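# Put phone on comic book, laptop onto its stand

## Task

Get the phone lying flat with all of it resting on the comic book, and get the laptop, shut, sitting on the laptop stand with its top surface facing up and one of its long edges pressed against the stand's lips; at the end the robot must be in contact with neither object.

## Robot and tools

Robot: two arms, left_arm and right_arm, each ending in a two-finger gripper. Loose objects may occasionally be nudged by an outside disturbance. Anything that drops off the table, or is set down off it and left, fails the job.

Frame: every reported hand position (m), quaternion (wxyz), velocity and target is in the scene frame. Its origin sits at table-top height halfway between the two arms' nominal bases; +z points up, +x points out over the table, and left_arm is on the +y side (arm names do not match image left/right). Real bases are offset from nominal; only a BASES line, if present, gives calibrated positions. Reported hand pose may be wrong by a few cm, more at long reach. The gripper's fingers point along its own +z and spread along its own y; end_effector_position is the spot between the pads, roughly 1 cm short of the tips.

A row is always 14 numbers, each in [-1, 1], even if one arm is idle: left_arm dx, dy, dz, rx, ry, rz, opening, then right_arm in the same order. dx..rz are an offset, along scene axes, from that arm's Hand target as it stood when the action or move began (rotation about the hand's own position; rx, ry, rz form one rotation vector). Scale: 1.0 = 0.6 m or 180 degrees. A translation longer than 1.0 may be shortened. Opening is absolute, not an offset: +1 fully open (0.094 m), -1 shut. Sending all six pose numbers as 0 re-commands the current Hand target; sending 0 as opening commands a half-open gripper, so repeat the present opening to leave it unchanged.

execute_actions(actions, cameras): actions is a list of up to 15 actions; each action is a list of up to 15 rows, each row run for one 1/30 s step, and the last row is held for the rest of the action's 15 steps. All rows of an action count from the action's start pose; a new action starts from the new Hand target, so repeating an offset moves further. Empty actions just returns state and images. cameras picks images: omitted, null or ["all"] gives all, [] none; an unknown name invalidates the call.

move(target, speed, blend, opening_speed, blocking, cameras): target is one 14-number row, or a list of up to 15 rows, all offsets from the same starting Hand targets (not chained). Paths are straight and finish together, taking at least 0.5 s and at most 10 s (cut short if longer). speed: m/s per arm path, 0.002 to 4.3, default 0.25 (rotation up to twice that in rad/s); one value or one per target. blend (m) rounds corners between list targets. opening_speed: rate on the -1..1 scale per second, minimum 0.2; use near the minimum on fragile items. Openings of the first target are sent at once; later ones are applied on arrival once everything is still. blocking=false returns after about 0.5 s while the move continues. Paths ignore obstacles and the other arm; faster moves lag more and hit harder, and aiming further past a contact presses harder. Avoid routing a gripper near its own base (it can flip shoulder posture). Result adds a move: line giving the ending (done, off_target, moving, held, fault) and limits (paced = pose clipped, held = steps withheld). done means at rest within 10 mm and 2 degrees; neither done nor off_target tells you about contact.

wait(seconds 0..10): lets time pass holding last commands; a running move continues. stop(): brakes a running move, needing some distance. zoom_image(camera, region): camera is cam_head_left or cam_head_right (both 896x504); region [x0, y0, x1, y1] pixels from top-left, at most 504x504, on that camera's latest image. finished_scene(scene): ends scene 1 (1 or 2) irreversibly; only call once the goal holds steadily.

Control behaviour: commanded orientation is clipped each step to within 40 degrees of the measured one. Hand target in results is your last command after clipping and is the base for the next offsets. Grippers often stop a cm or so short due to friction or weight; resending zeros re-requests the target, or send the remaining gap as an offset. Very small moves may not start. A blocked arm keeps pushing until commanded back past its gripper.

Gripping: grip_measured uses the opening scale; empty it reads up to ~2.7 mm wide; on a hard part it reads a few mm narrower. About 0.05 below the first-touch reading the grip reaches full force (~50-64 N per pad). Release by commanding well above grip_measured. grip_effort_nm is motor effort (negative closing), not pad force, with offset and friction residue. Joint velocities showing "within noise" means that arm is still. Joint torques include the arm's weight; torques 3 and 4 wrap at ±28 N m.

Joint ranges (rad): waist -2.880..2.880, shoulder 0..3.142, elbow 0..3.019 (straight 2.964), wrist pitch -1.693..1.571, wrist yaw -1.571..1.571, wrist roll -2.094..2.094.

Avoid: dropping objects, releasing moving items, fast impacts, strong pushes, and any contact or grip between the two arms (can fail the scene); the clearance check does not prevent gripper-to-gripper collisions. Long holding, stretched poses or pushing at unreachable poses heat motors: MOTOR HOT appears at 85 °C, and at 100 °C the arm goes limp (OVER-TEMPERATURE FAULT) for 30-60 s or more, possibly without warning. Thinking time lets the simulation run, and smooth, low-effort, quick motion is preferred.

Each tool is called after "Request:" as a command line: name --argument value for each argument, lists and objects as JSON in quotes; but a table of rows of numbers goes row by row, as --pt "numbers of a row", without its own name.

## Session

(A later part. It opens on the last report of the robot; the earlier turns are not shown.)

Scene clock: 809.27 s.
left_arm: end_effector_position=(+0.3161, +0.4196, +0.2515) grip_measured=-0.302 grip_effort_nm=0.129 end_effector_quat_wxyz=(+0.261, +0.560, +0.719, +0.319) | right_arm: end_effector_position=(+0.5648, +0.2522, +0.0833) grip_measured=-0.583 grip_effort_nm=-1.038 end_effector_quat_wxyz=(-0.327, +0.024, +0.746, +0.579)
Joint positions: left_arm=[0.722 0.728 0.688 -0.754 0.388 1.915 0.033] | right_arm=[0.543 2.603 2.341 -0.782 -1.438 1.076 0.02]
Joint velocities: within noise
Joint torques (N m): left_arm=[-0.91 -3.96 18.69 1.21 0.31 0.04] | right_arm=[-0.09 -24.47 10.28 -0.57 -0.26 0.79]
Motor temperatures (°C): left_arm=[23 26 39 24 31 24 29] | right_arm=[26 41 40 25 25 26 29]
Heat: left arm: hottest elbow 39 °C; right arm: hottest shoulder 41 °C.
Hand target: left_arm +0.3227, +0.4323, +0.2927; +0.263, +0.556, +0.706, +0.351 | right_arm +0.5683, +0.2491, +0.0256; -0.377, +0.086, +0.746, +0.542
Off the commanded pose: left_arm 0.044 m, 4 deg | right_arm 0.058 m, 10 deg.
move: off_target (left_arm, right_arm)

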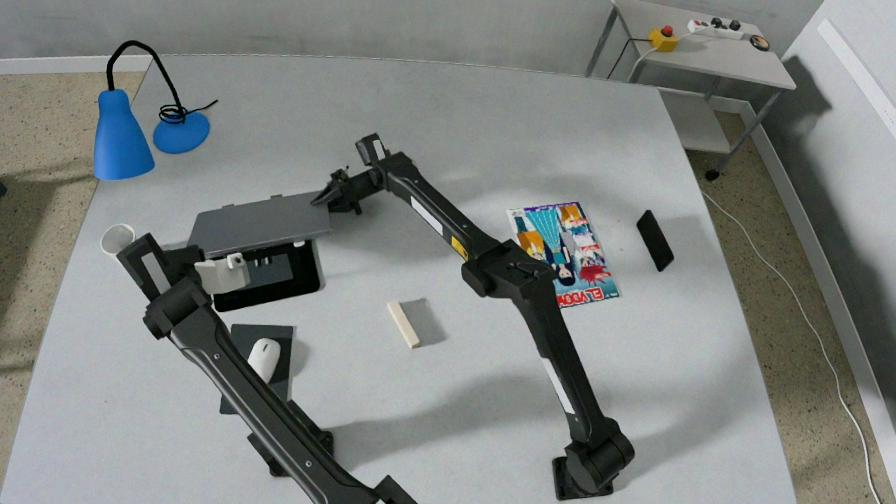

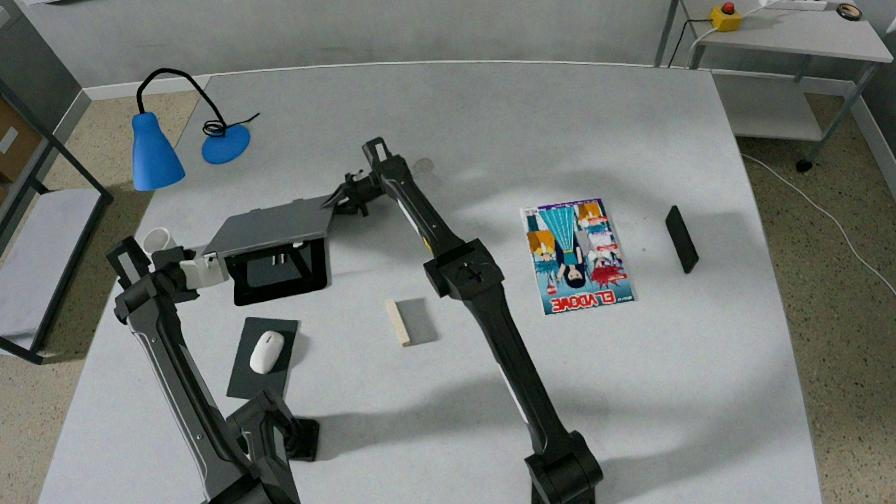

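Request:
move --pt "0 0 0 0 0 0 -0.3 0 0.0 0.075 0 0.0 0.0 -0.3" --pt "0 0 0 0 0 0 -0.3 0 0.0 0.075 0 0.0 0.0 0.0" --speed 0.04 --opening_speed 0.25

Request:
zoom_image --camera "cam_head_left" --region '[150, 150, 350, 310]'

Request:
zoom_image --camera "cam_head_right" --region '[160, 150, 360, 310]'

Scene clock: 818.33 s.
left_arm: end_effector_position=(+0.3161, +0.4195, +0.2515) grip_measured=-0.302 grip_effort_nm=0.129 end_effector_quat_wxyz=(+0.261, +0.560, +0.718, +0.319) | right_arm: end_effector_position=(+0.5619, +0.2504, +0.0907) grip_measured=-0.002 grip_effort_nm=0.056 end_effector_quat_wxyz=(-0.359, +0.063, +0.747, +0.557)
Joint positions: left_arm=[0.722 0.728 0.688 -0.754 0.388 1.916 0.033] | right_arm=[0.543 2.603 2.372 -0.889 -1.434 1.11 0.047]
Joint velocities: within noise
Joint torques (N m): left_arm=[-0.56 -3.72 18.77 1.17 0.31 0.03] | right_arm=[-0.03 -27.63 11.25 -0.08 -0.46 0.41]
Motor temperatures (°C): left_arm=[23 26 40 24 30 24 29] | right_arm=[26 40 41 25 25 26 29]
Heat: left arm: hottest elbow 40 °C; right arm: hottest elbow 41 °C.
Hand target: left_arm +0.3228, +0.4322, +0.2927; +0.263, +0.556, +0.706, +0.351 | right_arm +0.5683, +0.2491, +0.0707; -0.377, +0.085, +0.746, +0.542
Off the commanded pose: left_arm 0.044 m, 4 deg | right_arm 0.021 m, 4 deg.
move: off_target (left_arm, right_arm); target 2's new opening was sent with right_arm's hand 0.019 m and 5 deg from that target

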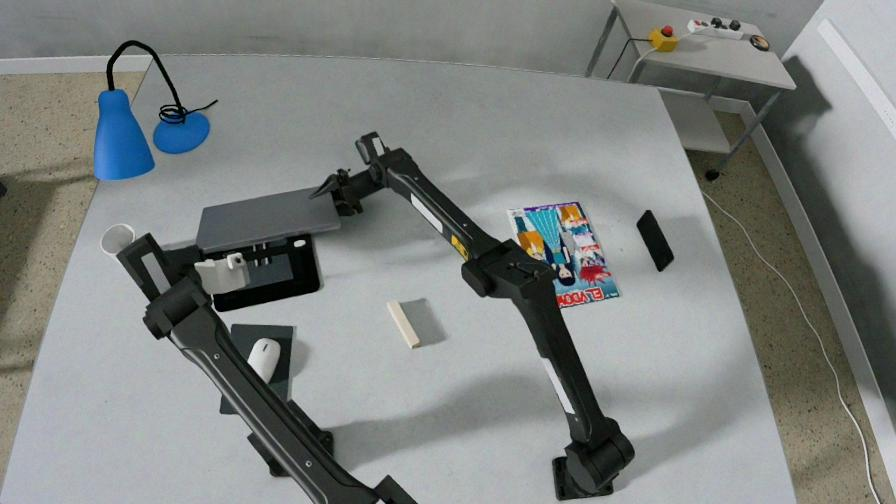

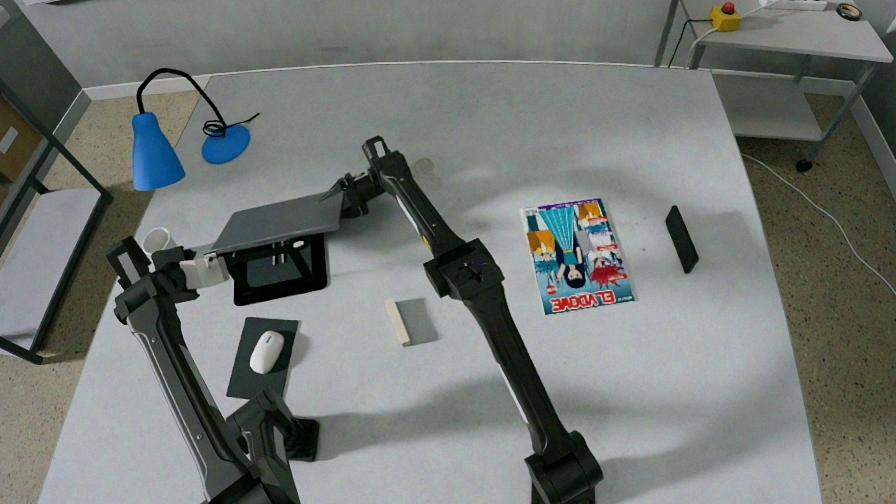

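Scaled by 2.520.

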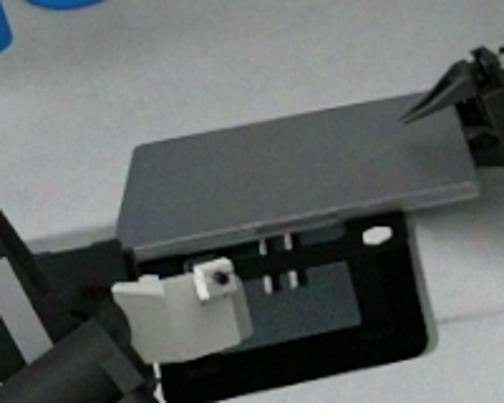

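Scaled by 2.520.

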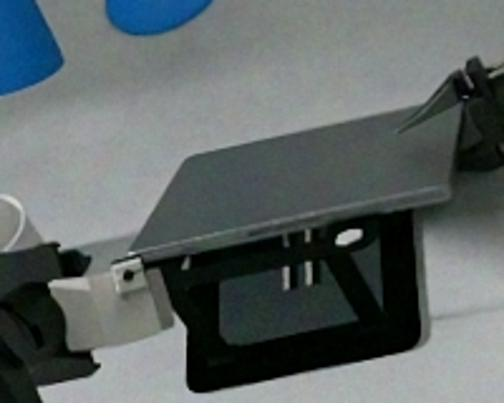

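Request:
move --pt "0 0 0 0 0 0 -0.3 -0.02 0.0 -0.06 0 0.0 0.0 0.0" --speed 0.04

Request:
zoom_image --camera "cam_head_left" --region '[150, 150, 350, 310]'

Request:
zoom_image --camera "cam_head_right" --region '[160, 150, 360, 310]'

Scene clock: 823.27 s.
left_arm: end_effector_position=(+0.3161, +0.4195, +0.2515) grip_measured=-0.302 grip_effort_nm=0.129 end_effector_quat_wxyz=(+0.261, +0.560, +0.718, +0.319) | right_arm: end_effector_position=(+0.5628, +0.2510, +0.0890) grip_measured=-0.001 grip_effort_nm=0.061 end_effector_quat_wxyz=(-0.353, +0.055, +0.746, +0.562)
Joint positions: left_arm=[0.722 0.728 0.688 -0.754 0.388 1.916 0.033] | right_arm=[0.543 2.603 2.363 -0.857 -1.437 1.11 0.047]
Joint velocities: within noise
Joint torques (N m): left_arm=[-0.09 -2.96 18.73 0.9 0.32 0.01] | right_arm=[0.5 -26.99 6.26 0.88 -0.3 0.23]
Motor temperatures (°C): left_arm=[23 26 41 24 30 24 29] | right_arm=[26 40 42 25 25 26 28]
Heat: left arm: hottest elbow 41 °C; right arm: hottest elbow 42 °C.
Hand target: left_arm +0.3228, +0.4322, +0.2927; +0.263, +0.556, +0.706, +0.351 | right_arm +0.5563, +0.2491, +0.0347; -0.377, +0.085, +0.746, +0.542
Off the commanded pose: left_arm 0.044 m, 4 deg | right_arm 0.055 m, 5 deg.
move: off_target (left_arm, right_arm)

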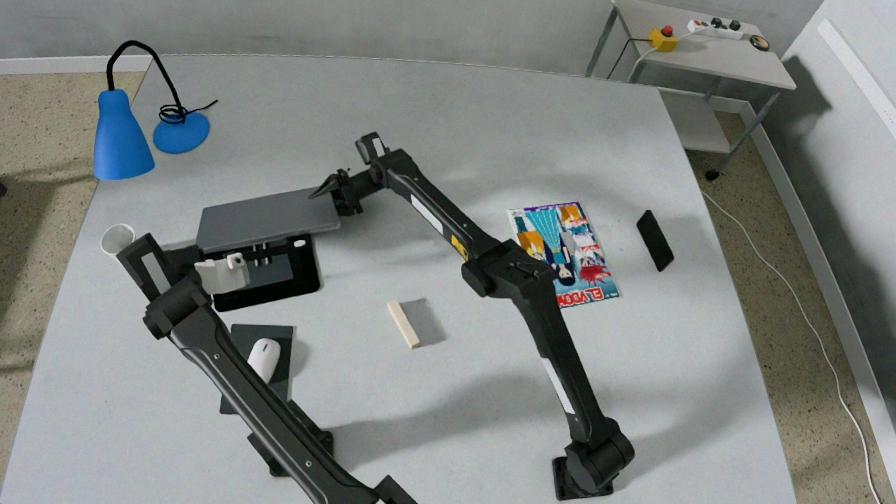

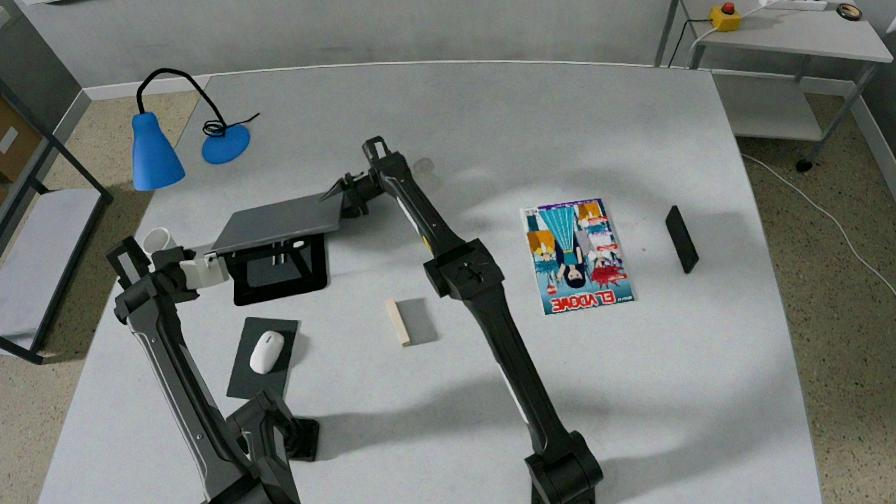

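Scaled by 2.520.

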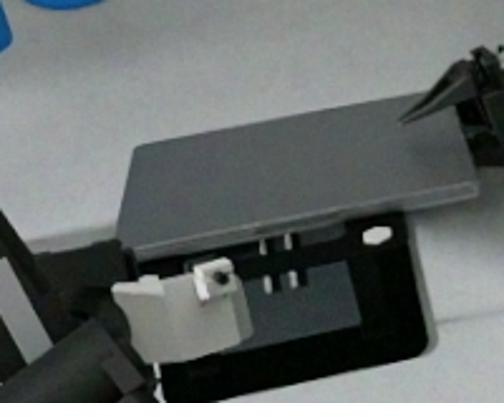

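Scaled by 2.520.

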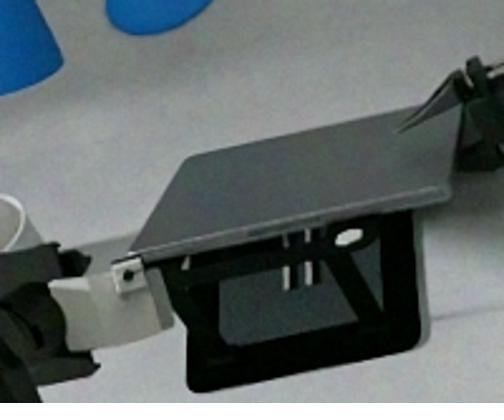

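Request:
move --pt "0 0 0 0 0 0 -0.3 0.06 -0.116 0.08 0 0.0 0.0 0.0" --pt "0 0 0 0 0 0 -0.3 0.07 -0.22 0.15 0 -0.05 -0.1 0.0" --speed 0.05

Request:
zoom_image --camera "cam_head_left" --region '[150, 150, 350, 310]'

Request:
zoom_image --camera "cam_head_right" --region '[160, 150, 360, 310]'

Scene clock: 839.40 s.
left_arm: end_effector_position=(+0.3161, +0.4195, +0.2515) grip_measured=-0.302 grip_effort_nm=0.134 end_effector_quat_wxyz=(+0.261, +0.560, +0.718, +0.319) | right_arm: end_effector_position=(+0.5947, +0.1255, +0.1116) grip_measured=-0.001 grip_effort_nm=0.061 end_effector_quat_wxyz=(-0.239, +0.158, +0.753, +0.593)
Joint positions: left_arm=[0.722 0.728 0.688 -0.754 0.388 1.916 0.033] | right_arm=[0.385 2.266 1.759 -0.212 -1.288 1.462 0.047]
Joint velocities: within noise
Joint torques (N m): left_arm=[0.15 -4.37 18.69 0.92 0.3 0.03] | right_arm=[-0.5 -29.39 7.06 1.58 -0.31 0.15]
Motor temperatures (°C): left_arm=[23 26 42 24 30 24 29] | right_arm=[26 41 40 25 25 25 28]
Heat: left arm: hottest elbow 42 °C; right arm: hottest shoulder 41 °C.
Hand target: left_arm +0.3228, +0.4322, +0.2927; +0.263, +0.556, +0.706, +0.351 | right_arm +0.5982, +0.1173, +0.1246; -0.228, +0.158, +0.751, +0.599
Off the commanded pose: left_arm 0.044 m, 4 deg | right_arm 0.016 m, 1 deg.
move: off_target (left_arm, right_arm)

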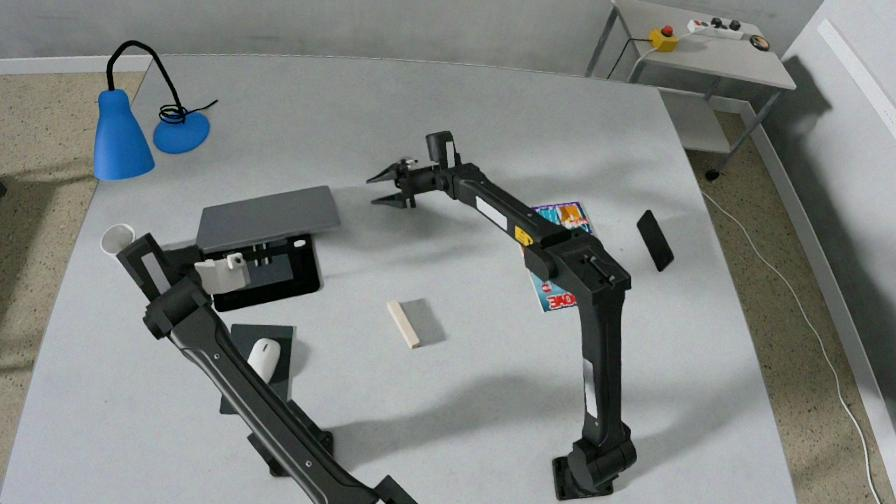

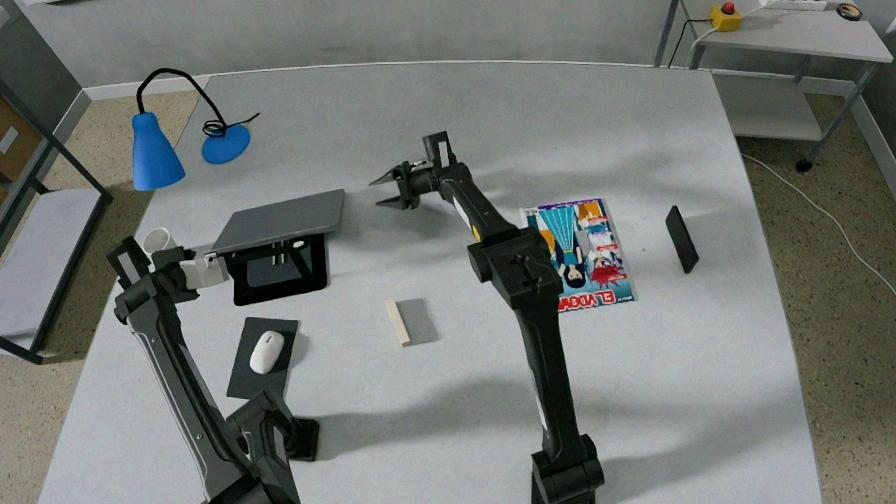

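Scaled by 2.520.

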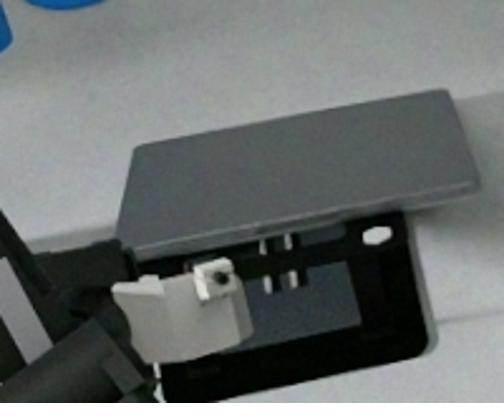

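Scaled by 2.520.

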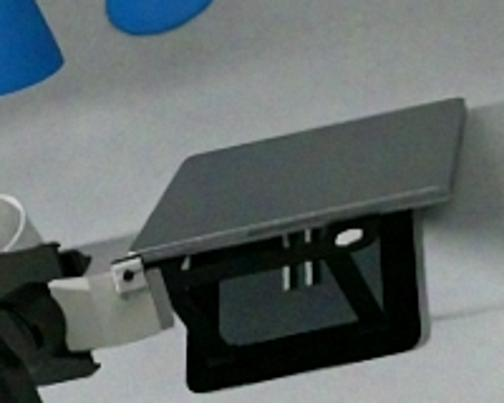

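Request:
move --pt "0.1 0 0.05 -0.3455 0.0205 0.3608 -1 -0.15 -0.3 0.2 0 0 0 0.0" --pt "0.48 -0.03 -0.05 -0.3455 0.0205 0.3608 -1 -0.33 -0.53 0.2 0 0 0 0.0" --speed 0.2

Scene clock: 862.83 s.
left_arm: end_effector_position=(+0.5850, +0.4118, +0.2294) grip_measured=-0.981 grip_effort_nm=-0.984 end_effector_quat_wxyz=(+0.222, -0.088, +0.971, +0.014) | right_arm: end_effector_position=(+0.4056, -0.1970, +0.2420) grip_measured=-0.001 grip_effort_nm=0.061 end_effector_quat_wxyz=(-0.170, +0.203, +0.764, +0.588)
Joint positions: left_arm=[0.289 1.588 1.438 -0.977 0.071 0.121 0.001] | right_arm=[-0.127 1.669 1.263 -1.671 -1.28 0.016 0.047]
Joint velocities: within noise
Joint torques (N m): left_arm=[-2.61 -17.03 17.84 1.33 -0.08 -0.1] | right_arm=[-0.15 -17.49 6.05 -0.88 -0.44 0.06]
Motor temperatures (°C): left_arm=[23 26 45 24 29 24 29] | right_arm=[26 41 39 25 25 25 27]
Heat: left arm: hottest elbow 45 °C; right arm: hottest shoulder 41 °C.
Hand target: left_arm +0.6107, +0.4142, +0.2628; +0.258, -0.085, +0.962, +0.022 | right_arm +0.4002, -0.2007, +0.2446; -0.228, +0.158, +0.751, +0.599
Off the commanded pose: left_arm 0.042 m, 4 deg | right_arm 0.007 m, 9 deg.
joint sent to its limit (right arm) — joint 4 (wrist pitch), lower limit. The joint targets are off in orientation, not in position.
move: off_target (left_arm, right_arm)

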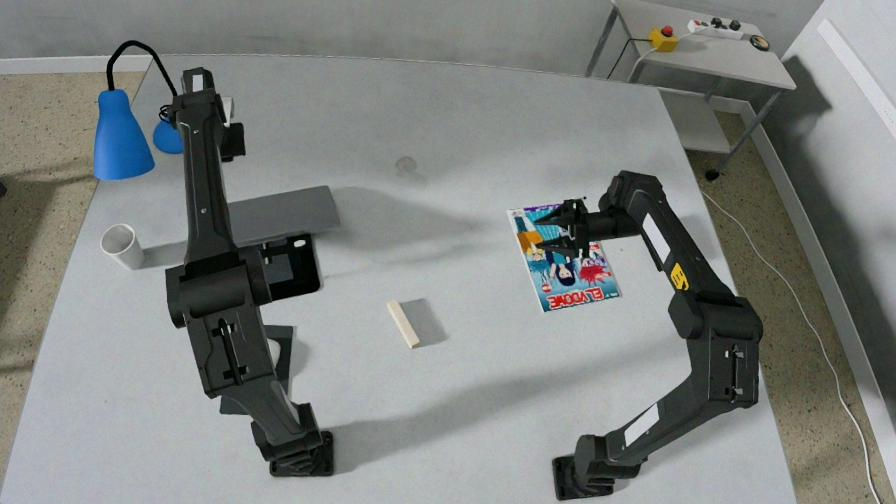

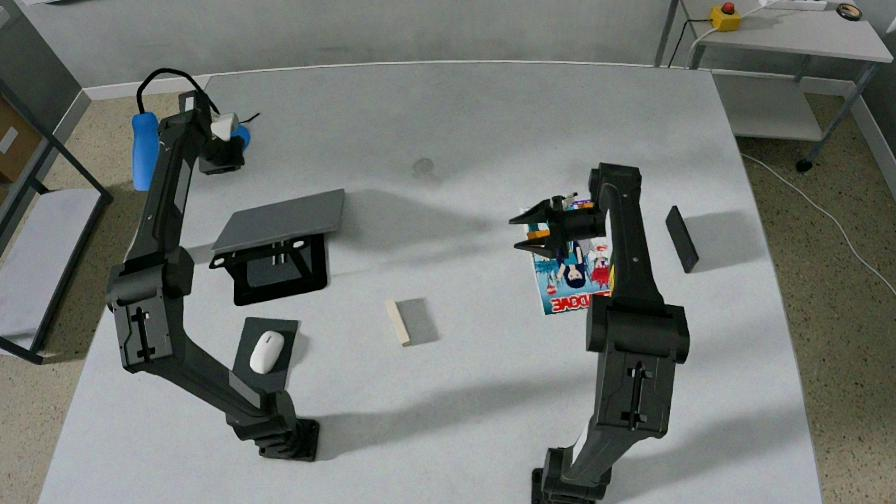

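Request:
move --pt "0.125 -0.007 -0.1 0 0 0 -1 0 0 0 0 0 0 0.0" --pt "0.125 -0.007 -0.188 0 0 0 -1 0 0 0 0 0 0 0.0" --speed 0.1

Request:
zoom_image --camera "cam_head_left" --region '[150, 110, 350, 270]'

Request:
zoom_image --camera "cam_head_right" --region '[160, 110, 360, 270]'

Scene clock: 868.57 s.
left_arm: end_effector_position=(+0.6790, +0.4170, +0.1542) grip_measured=-0.981 grip_effort_nm=-0.984 end_effector_quat_wxyz=(+0.254, -0.087, +0.963, +0.022) | right_arm: end_effector_position=(+0.4056, -0.1971, +0.2419) grip_measured=-0.001 grip_effort_nm=0.061 end_effector_quat_wxyz=(-0.170, +0.202, +0.765, +0.588)
Joint positions: left_arm=[0.247 1.831 1.537 -0.763 0.048 0.082 0.001] | right_arm=[-0.127 1.669 1.263 -1.671 -1.279 0.014 0.047]
Joint velocities: within noise
Joint torques (N m): left_arm=[-2.73 -19.19 11.1 1.74 -0.08 -0.03] | right_arm=[-0.03 -17.67 6.11 -0.88 -0.42 0.03]
Motor temperatures (°C): left_arm=[23 26 46 24 29 24 29] | right_arm=[26 41 39 25 25 25 27]
Heat: left arm: hottest elbow 46 °C; right arm: hottest shoulder 41 °C.
Hand target: left_arm +0.6858, +0.4102, +0.1501; +0.259, -0.085, +0.962, +0.022 | right_arm +0.4002, -0.2007, +0.2446; -0.228, +0.158, +0.751, +0.599
Off the commanded pose: left_arm 0.011 m, 1 deg | right_arm 0.007 m, 9 deg.
joint sent to its limit (right arm) — joint 4 (wrist pitch), lower limit. The joint targets are off in orientation, not in position.
move: off_target (left_arm, right_arm)

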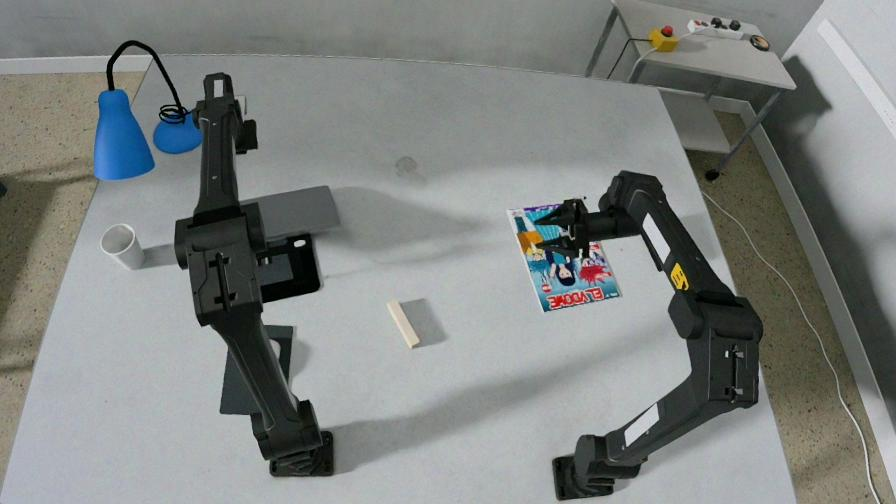

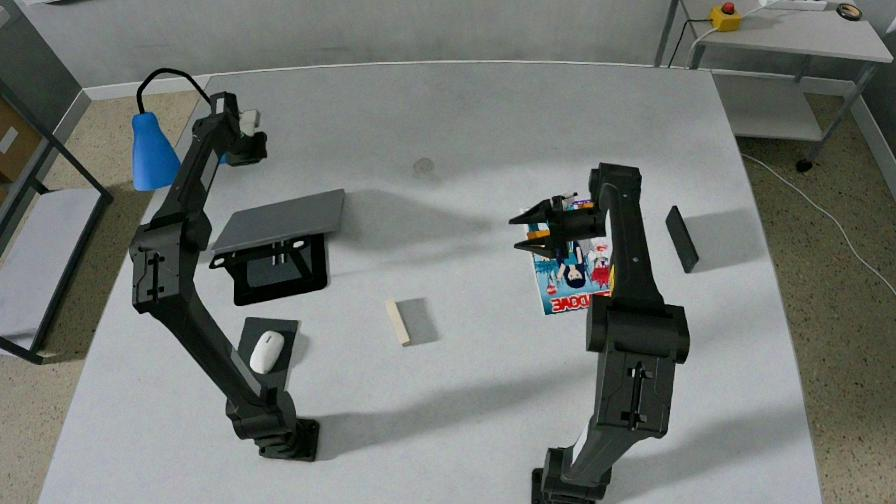

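Scaled by 2.520.

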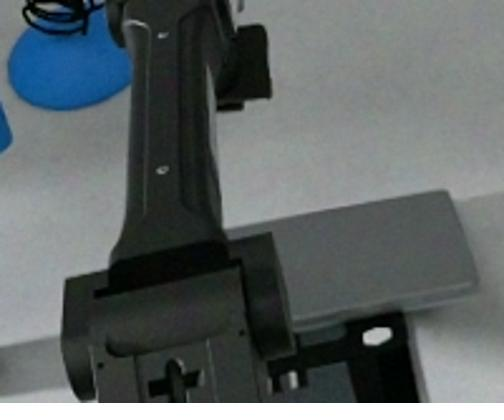

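Scaled by 2.520.

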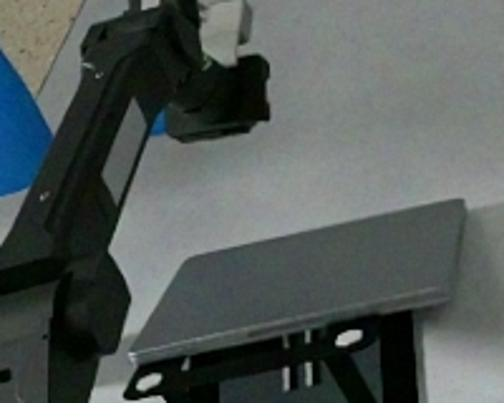

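Request:
move --pt "0.0 0 -0.165 0 0 0 -1 0 0 0 0 0 0 0.0" --speed 0.1

Request:
zoom_image --camera "cam_head_left" --region '[150, 110, 350, 270]'

Request:
zoom_image --camera "cam_head_right" --region '[160, 110, 360, 270]'

Scene clock: 874.17 s.
left_arm: end_effector_position=(+0.6831, +0.4181, +0.0570) grip_measured=-0.981 grip_effort_nm=-0.989 end_effector_quat_wxyz=(+0.257, -0.087, +0.962, +0.023) | right_arm: end_effector_position=(+0.4056, -0.1971, +0.2419) grip_measured=-0.001 grip_effort_nm=0.056 end_effector_quat_wxyz=(-0.170, +0.202, +0.765, +0.588)
Joint positions: left_arm=[0.247 1.939 1.422 -0.534 0.048 0.082 0.001] | right_arm=[-0.127 1.669 1.263 -1.671 -1.279 0.014 0.047]
Joint velocities: within noise
Joint torques (N m): left_arm=[-3.19 -20.37 9.37 1.59 -0.08 -0.06] | right_arm=[-0.21 -17.67 6.09 -0.85 -0.42 0.03]
Motor temperatures (°C): left_arm=[23 27 45 24 29 24 29] | right_arm=[26 41 38 25 25 25 27]
Heat: left arm: hottest elbow 45 °C; right arm: hottest shoulder 41 °C.
Hand target: left_arm +0.6858, +0.4102, +0.0511; +0.259, -0.085, +0.962, +0.022 | right_arm +0.4002, -0.2007, +0.2446; -0.228, +0.158, +0.751, +0.599
Off the commanded pose: left_arm 0.010 m, 0 deg | right_arm 0.007 m, 9 deg.
joint sent to its limit (right arm) — joint 4 (wrist pitch), lower limit. The joint targets are off in orientation, not in position.
move: off_target (right_arm)

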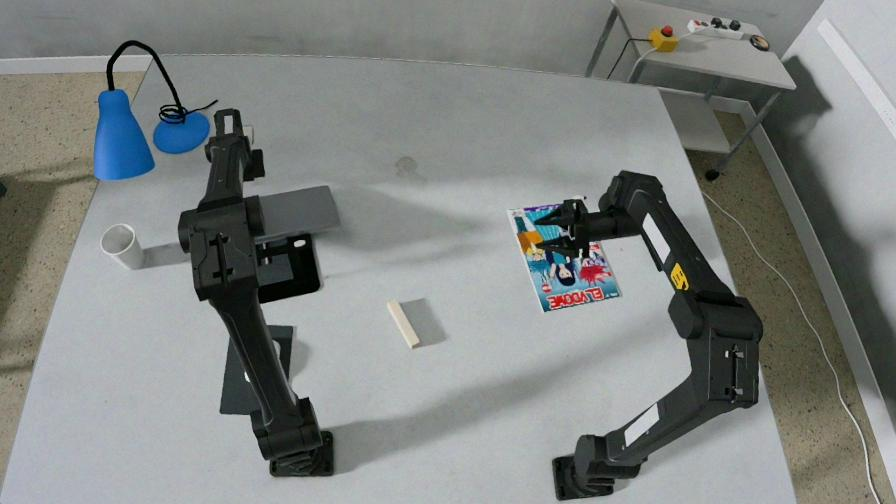

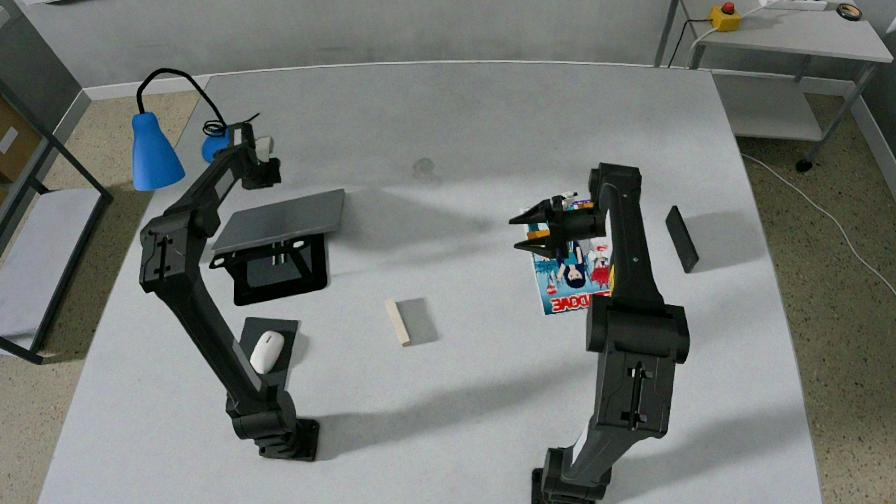

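Scaled by 2.520.

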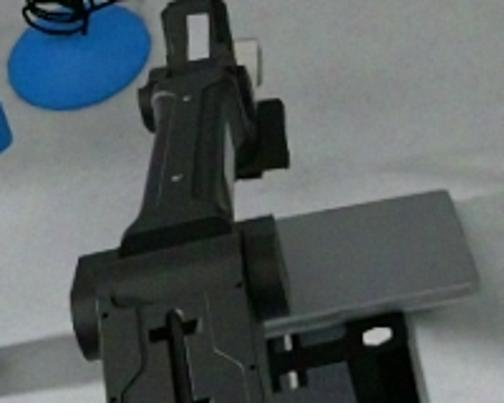

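Scaled by 2.520.

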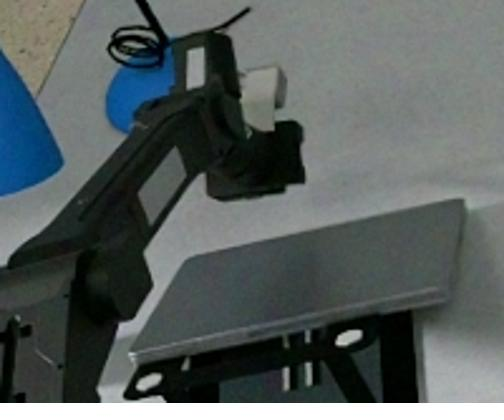

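Request:
move --pt "0.0 -0.06 0.0 0 0 0 -1 0 0 0 0 0 0 0.0" --pt "-0.08 -0.075 0.0 0 0 0 -1 0 0 0 0 0 0 0.0" --speed 0.06

Request:
zoom_image --camera "cam_head_left" --region '[150, 110, 350, 270]'

Request:
zoom_image --camera "cam_head_right" --region '[160, 110, 360, 270]'

Scene clock: 881.93 s.
left_arm: end_effector_position=(+0.6370, +0.3698, +0.0396) grip_measured=-0.981 grip_effort_nm=-0.984 end_effector_quat_wxyz=(+0.245, -0.085, +0.966, +0.021) | right_arm: end_effector_position=(+0.4056, -0.1971, +0.2419) grip_measured=-0.001 grip_effort_nm=0.056 end_effector_quat_wxyz=(-0.170, +0.202, +0.765, +0.588)
Joint positions: left_arm=[0.184 1.847 1.232 -0.459 0.019 0.032 0.001] | right_arm=[-0.127 1.669 1.263 -1.671 -1.279 0.014 0.047]
Joint velocities: within noise
Joint torques (N m): left_arm=[-2.9 -21.36 8.34 1.68 -0.11 -0.06] | right_arm=[-0.09 -17.67 6.09 -0.9 -0.43 0.03]
Motor temperatures (°C): left_arm=[23 28 44 24 29 24 29] | right_arm=[26 41 38 25 25 25 27]
Heat: left arm: hottest elbow 44 °C; right arm: hottest shoulder 41 °C.
Hand target: left_arm +0.6377, +0.3650, +0.0509; +0.258, -0.085, +0.962, +0.022 | right_arm +0.4002, -0.2007, +0.2446; -0.228, +0.158, +0.751, +0.599
Off the commanded pose: left_arm 0.012 m, 2 deg | right_arm 0.007 m, 9 deg.
joint sent to its limit (right arm) — joint 4 (wrist pitch), lower limit. The joint targets are off in orientation, not in position.
move: off_target (left_arm, right_arm)

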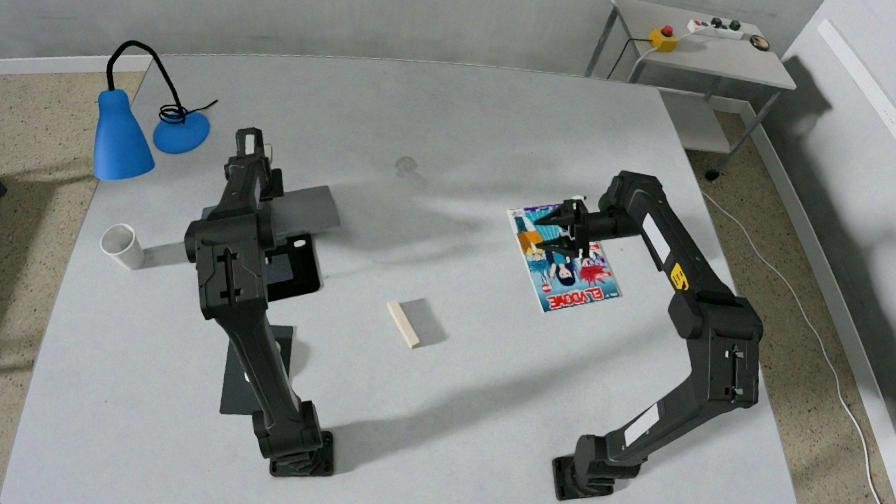

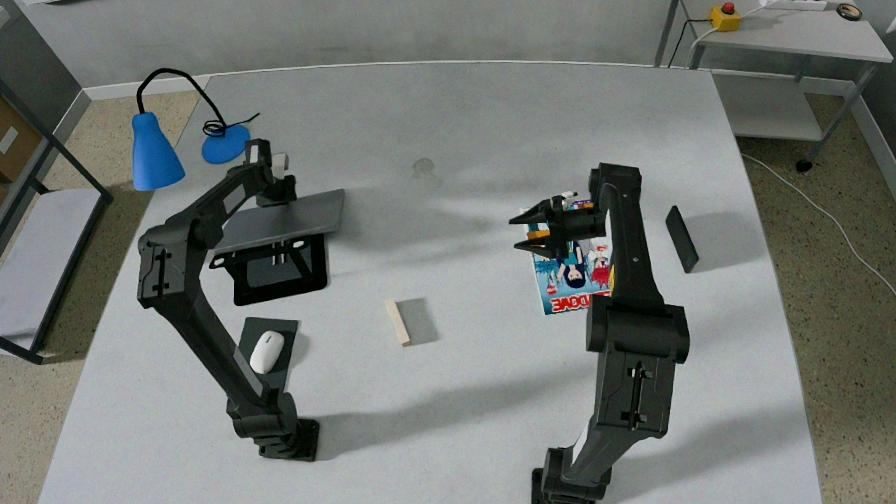

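Scaled by 2.520.

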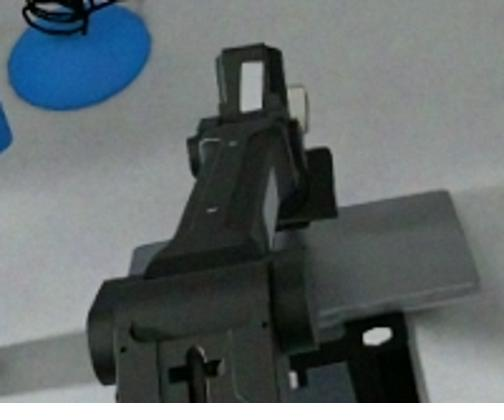

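Scaled by 2.520.

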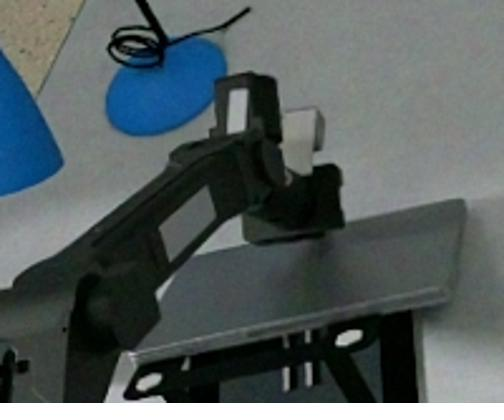

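Request:
move --pt "0.0 0.0 0.03 0 0 0 -1 0 0 0 0 0 0 0.0" --pt "-0.065 -0.012 0.03 0 0 0 -1 0 0 0 0 0 0 0.0" --speed 0.05

Request:
zoom_image --camera "cam_head_left" --region '[150, 110, 350, 270]'

Request:
zoom_image --camera "cam_head_right" --region '[160, 110, 360, 270]'

Scene clock: 888.60 s.
left_arm: end_effector_position=(+0.5994, +0.3617, +0.0609) grip_measured=-0.981 grip_effort_nm=-0.984 end_effector_quat_wxyz=(+0.247, -0.085, +0.965, +0.021) | right_arm: end_effector_position=(+0.4056, -0.1971, +0.2419) grip_measured=-0.001 grip_effort_nm=0.061 end_effector_quat_wxyz=(-0.170, +0.202, +0.765, +0.588)
Joint positions: left_arm=[0.184 1.729 1.124 -0.465 0.019 0.032 0.001] | right_arm=[-0.127 1.669 1.263 -1.671 -1.279 0.014 0.047]
Joint velocities: within noise
Joint torques (N m): left_arm=[-2.14 -19.37 8.08 1.69 -0.08 -0.03] | right_arm=[-0.09 -17.67 6.08 -0.88 -0.42 0.03]
Motor temperatures (°C): left_arm=[23 28 43 24 29 24 29] | right_arm=[26 41 37 25 25 25 27]
Heat: left arm: hottest elbow 43 °C; right arm: hottest shoulder 41 °C.
Hand target: left_arm +0.5988, +0.3578, +0.0689; +0.258, -0.085, +0.962, +0.022 | right_arm +0.4002, -0.2007, +0.2446; -0.228, +0.158, +0.751, +0.599
Off the commanded pose: left_arm 0.009 m, 1 deg | right_arm 0.007 m, 9 deg.
joint sent to its limit (right arm) — joint 4 (wrist pitch), lower limit. The joint targets are off in orientation, not in position.
move: off_target (right_arm)

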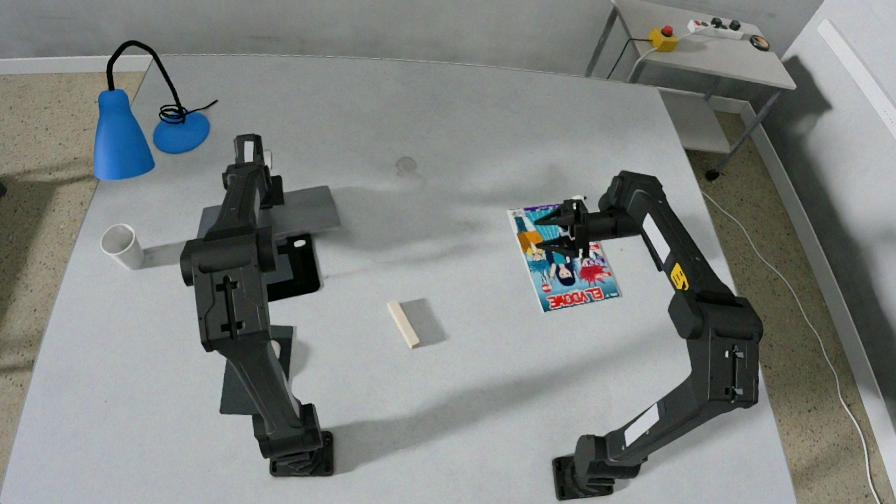

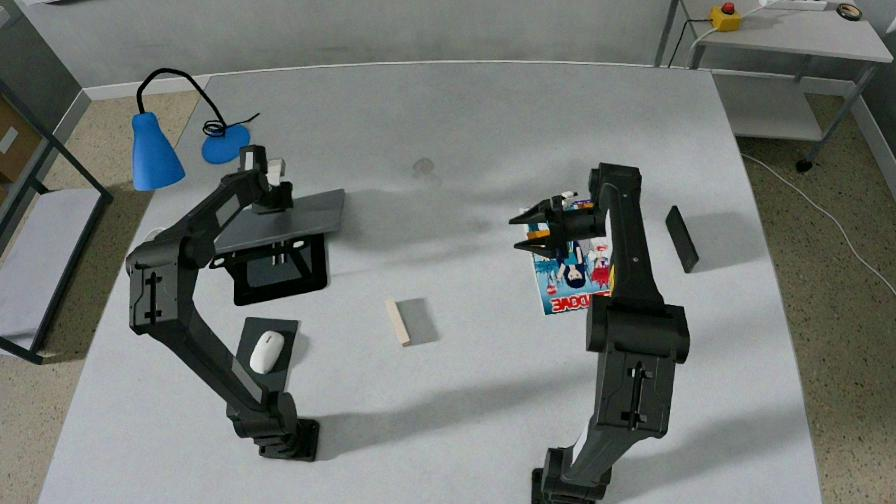

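Scaled by 2.520.

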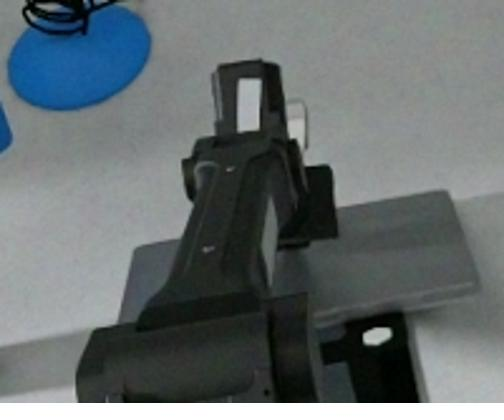

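Scaled by 2.520.

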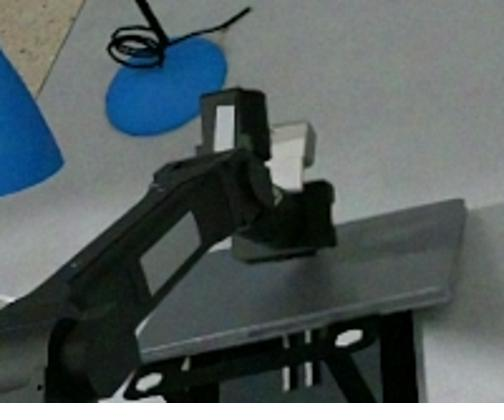

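Request:
move --pt "-0.05 -0.01 0.0 0 0 0 -1 0 0 0 0 0 0 0.0" --speed 0.04

Request:
zoom_image --camera "cam_head_left" --region '[150, 110, 350, 270]'

Request:
zoom_image --camera "cam_head_right" --region '[160, 110, 360, 270]'

Scene clock: 898.07 s.
left_arm: end_effector_position=(+0.5769, +0.3568, +0.0724) grip_measured=-0.981 grip_effort_nm=-0.984 end_effector_quat_wxyz=(+0.262, -0.085, +0.961, +0.023) | right_arm: end_effector_position=(+0.4056, -0.1971, +0.2419) grip_measured=-0.001 grip_effort_nm=0.056 end_effector_quat_wxyz=(-0.170, +0.202, +0.765, +0.588)
Joint positions: left_arm=[0.184 1.651 1.042 -0.429 0.019 0.032 0.001] | right_arm=[-0.127 1.669 1.263 -1.671 -1.279 0.014 0.047]
Joint velocities: within noise
Joint torques (N m): left_arm=[-1.79 -17.73 7.38 1.24 -0.07 -0.03] | right_arm=[-0.21 -17.67 6.08 -0.87 -0.42 0.03]
Motor temperatures (°C): left_arm=[23 29 42 24 29 24 30] | right_arm=[26 40 37 25 25 25 27]
Heat: left arm: hottest elbow 42 °C; right arm: hottest shoulder 40 °C.
Hand target: left_arm +0.5688, +0.3518, +0.0690; +0.258, -0.085, +0.962, +0.022 | right_arm +0.4002, -0.2007, +0.2446; -0.228, +0.158, +0.751, +0.599
Off the commanded pose: left_arm 0.010 m, 1 deg | right_arm 0.007 m, 9 deg.
joint sent to its limit (right arm) — joint 4 (wrist pitch), lower limit. The joint targets are off in orientation, not in position.
move: off_target (right_arm)

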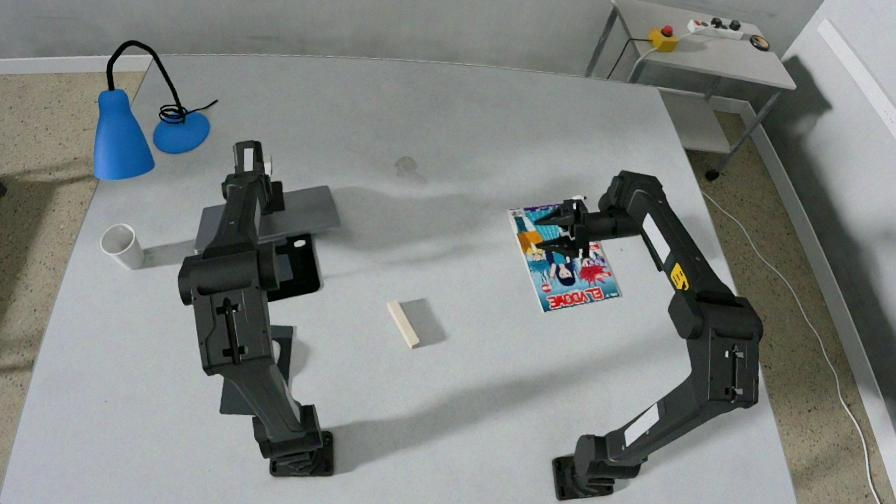

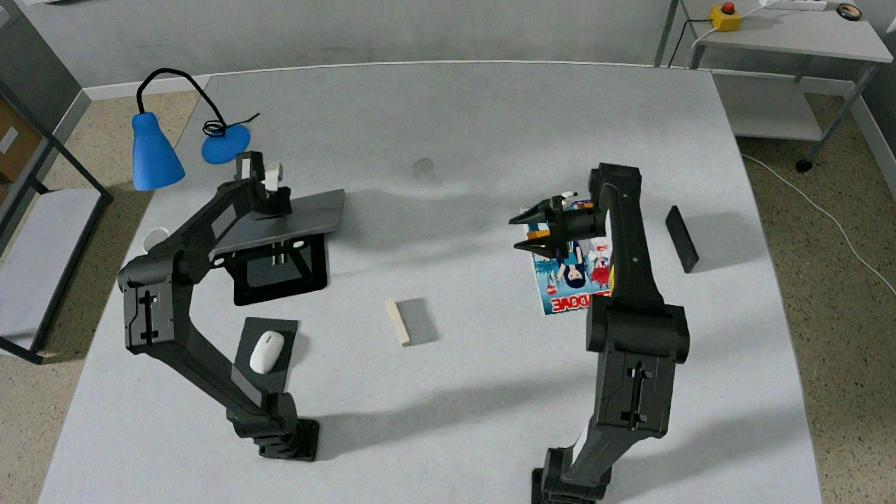

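Scaled by 2.520.

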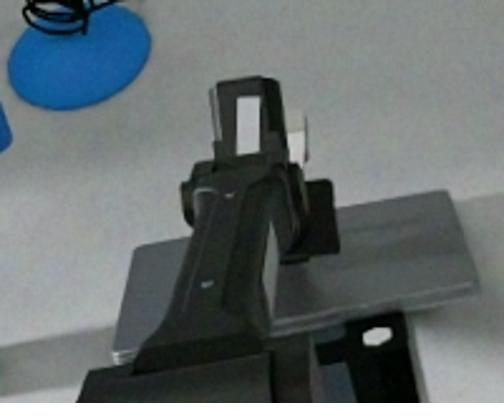

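Scaled by 2.520.

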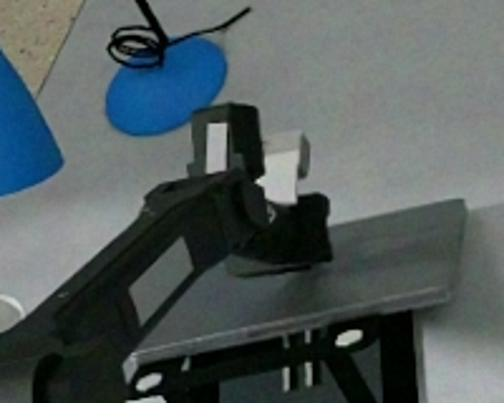

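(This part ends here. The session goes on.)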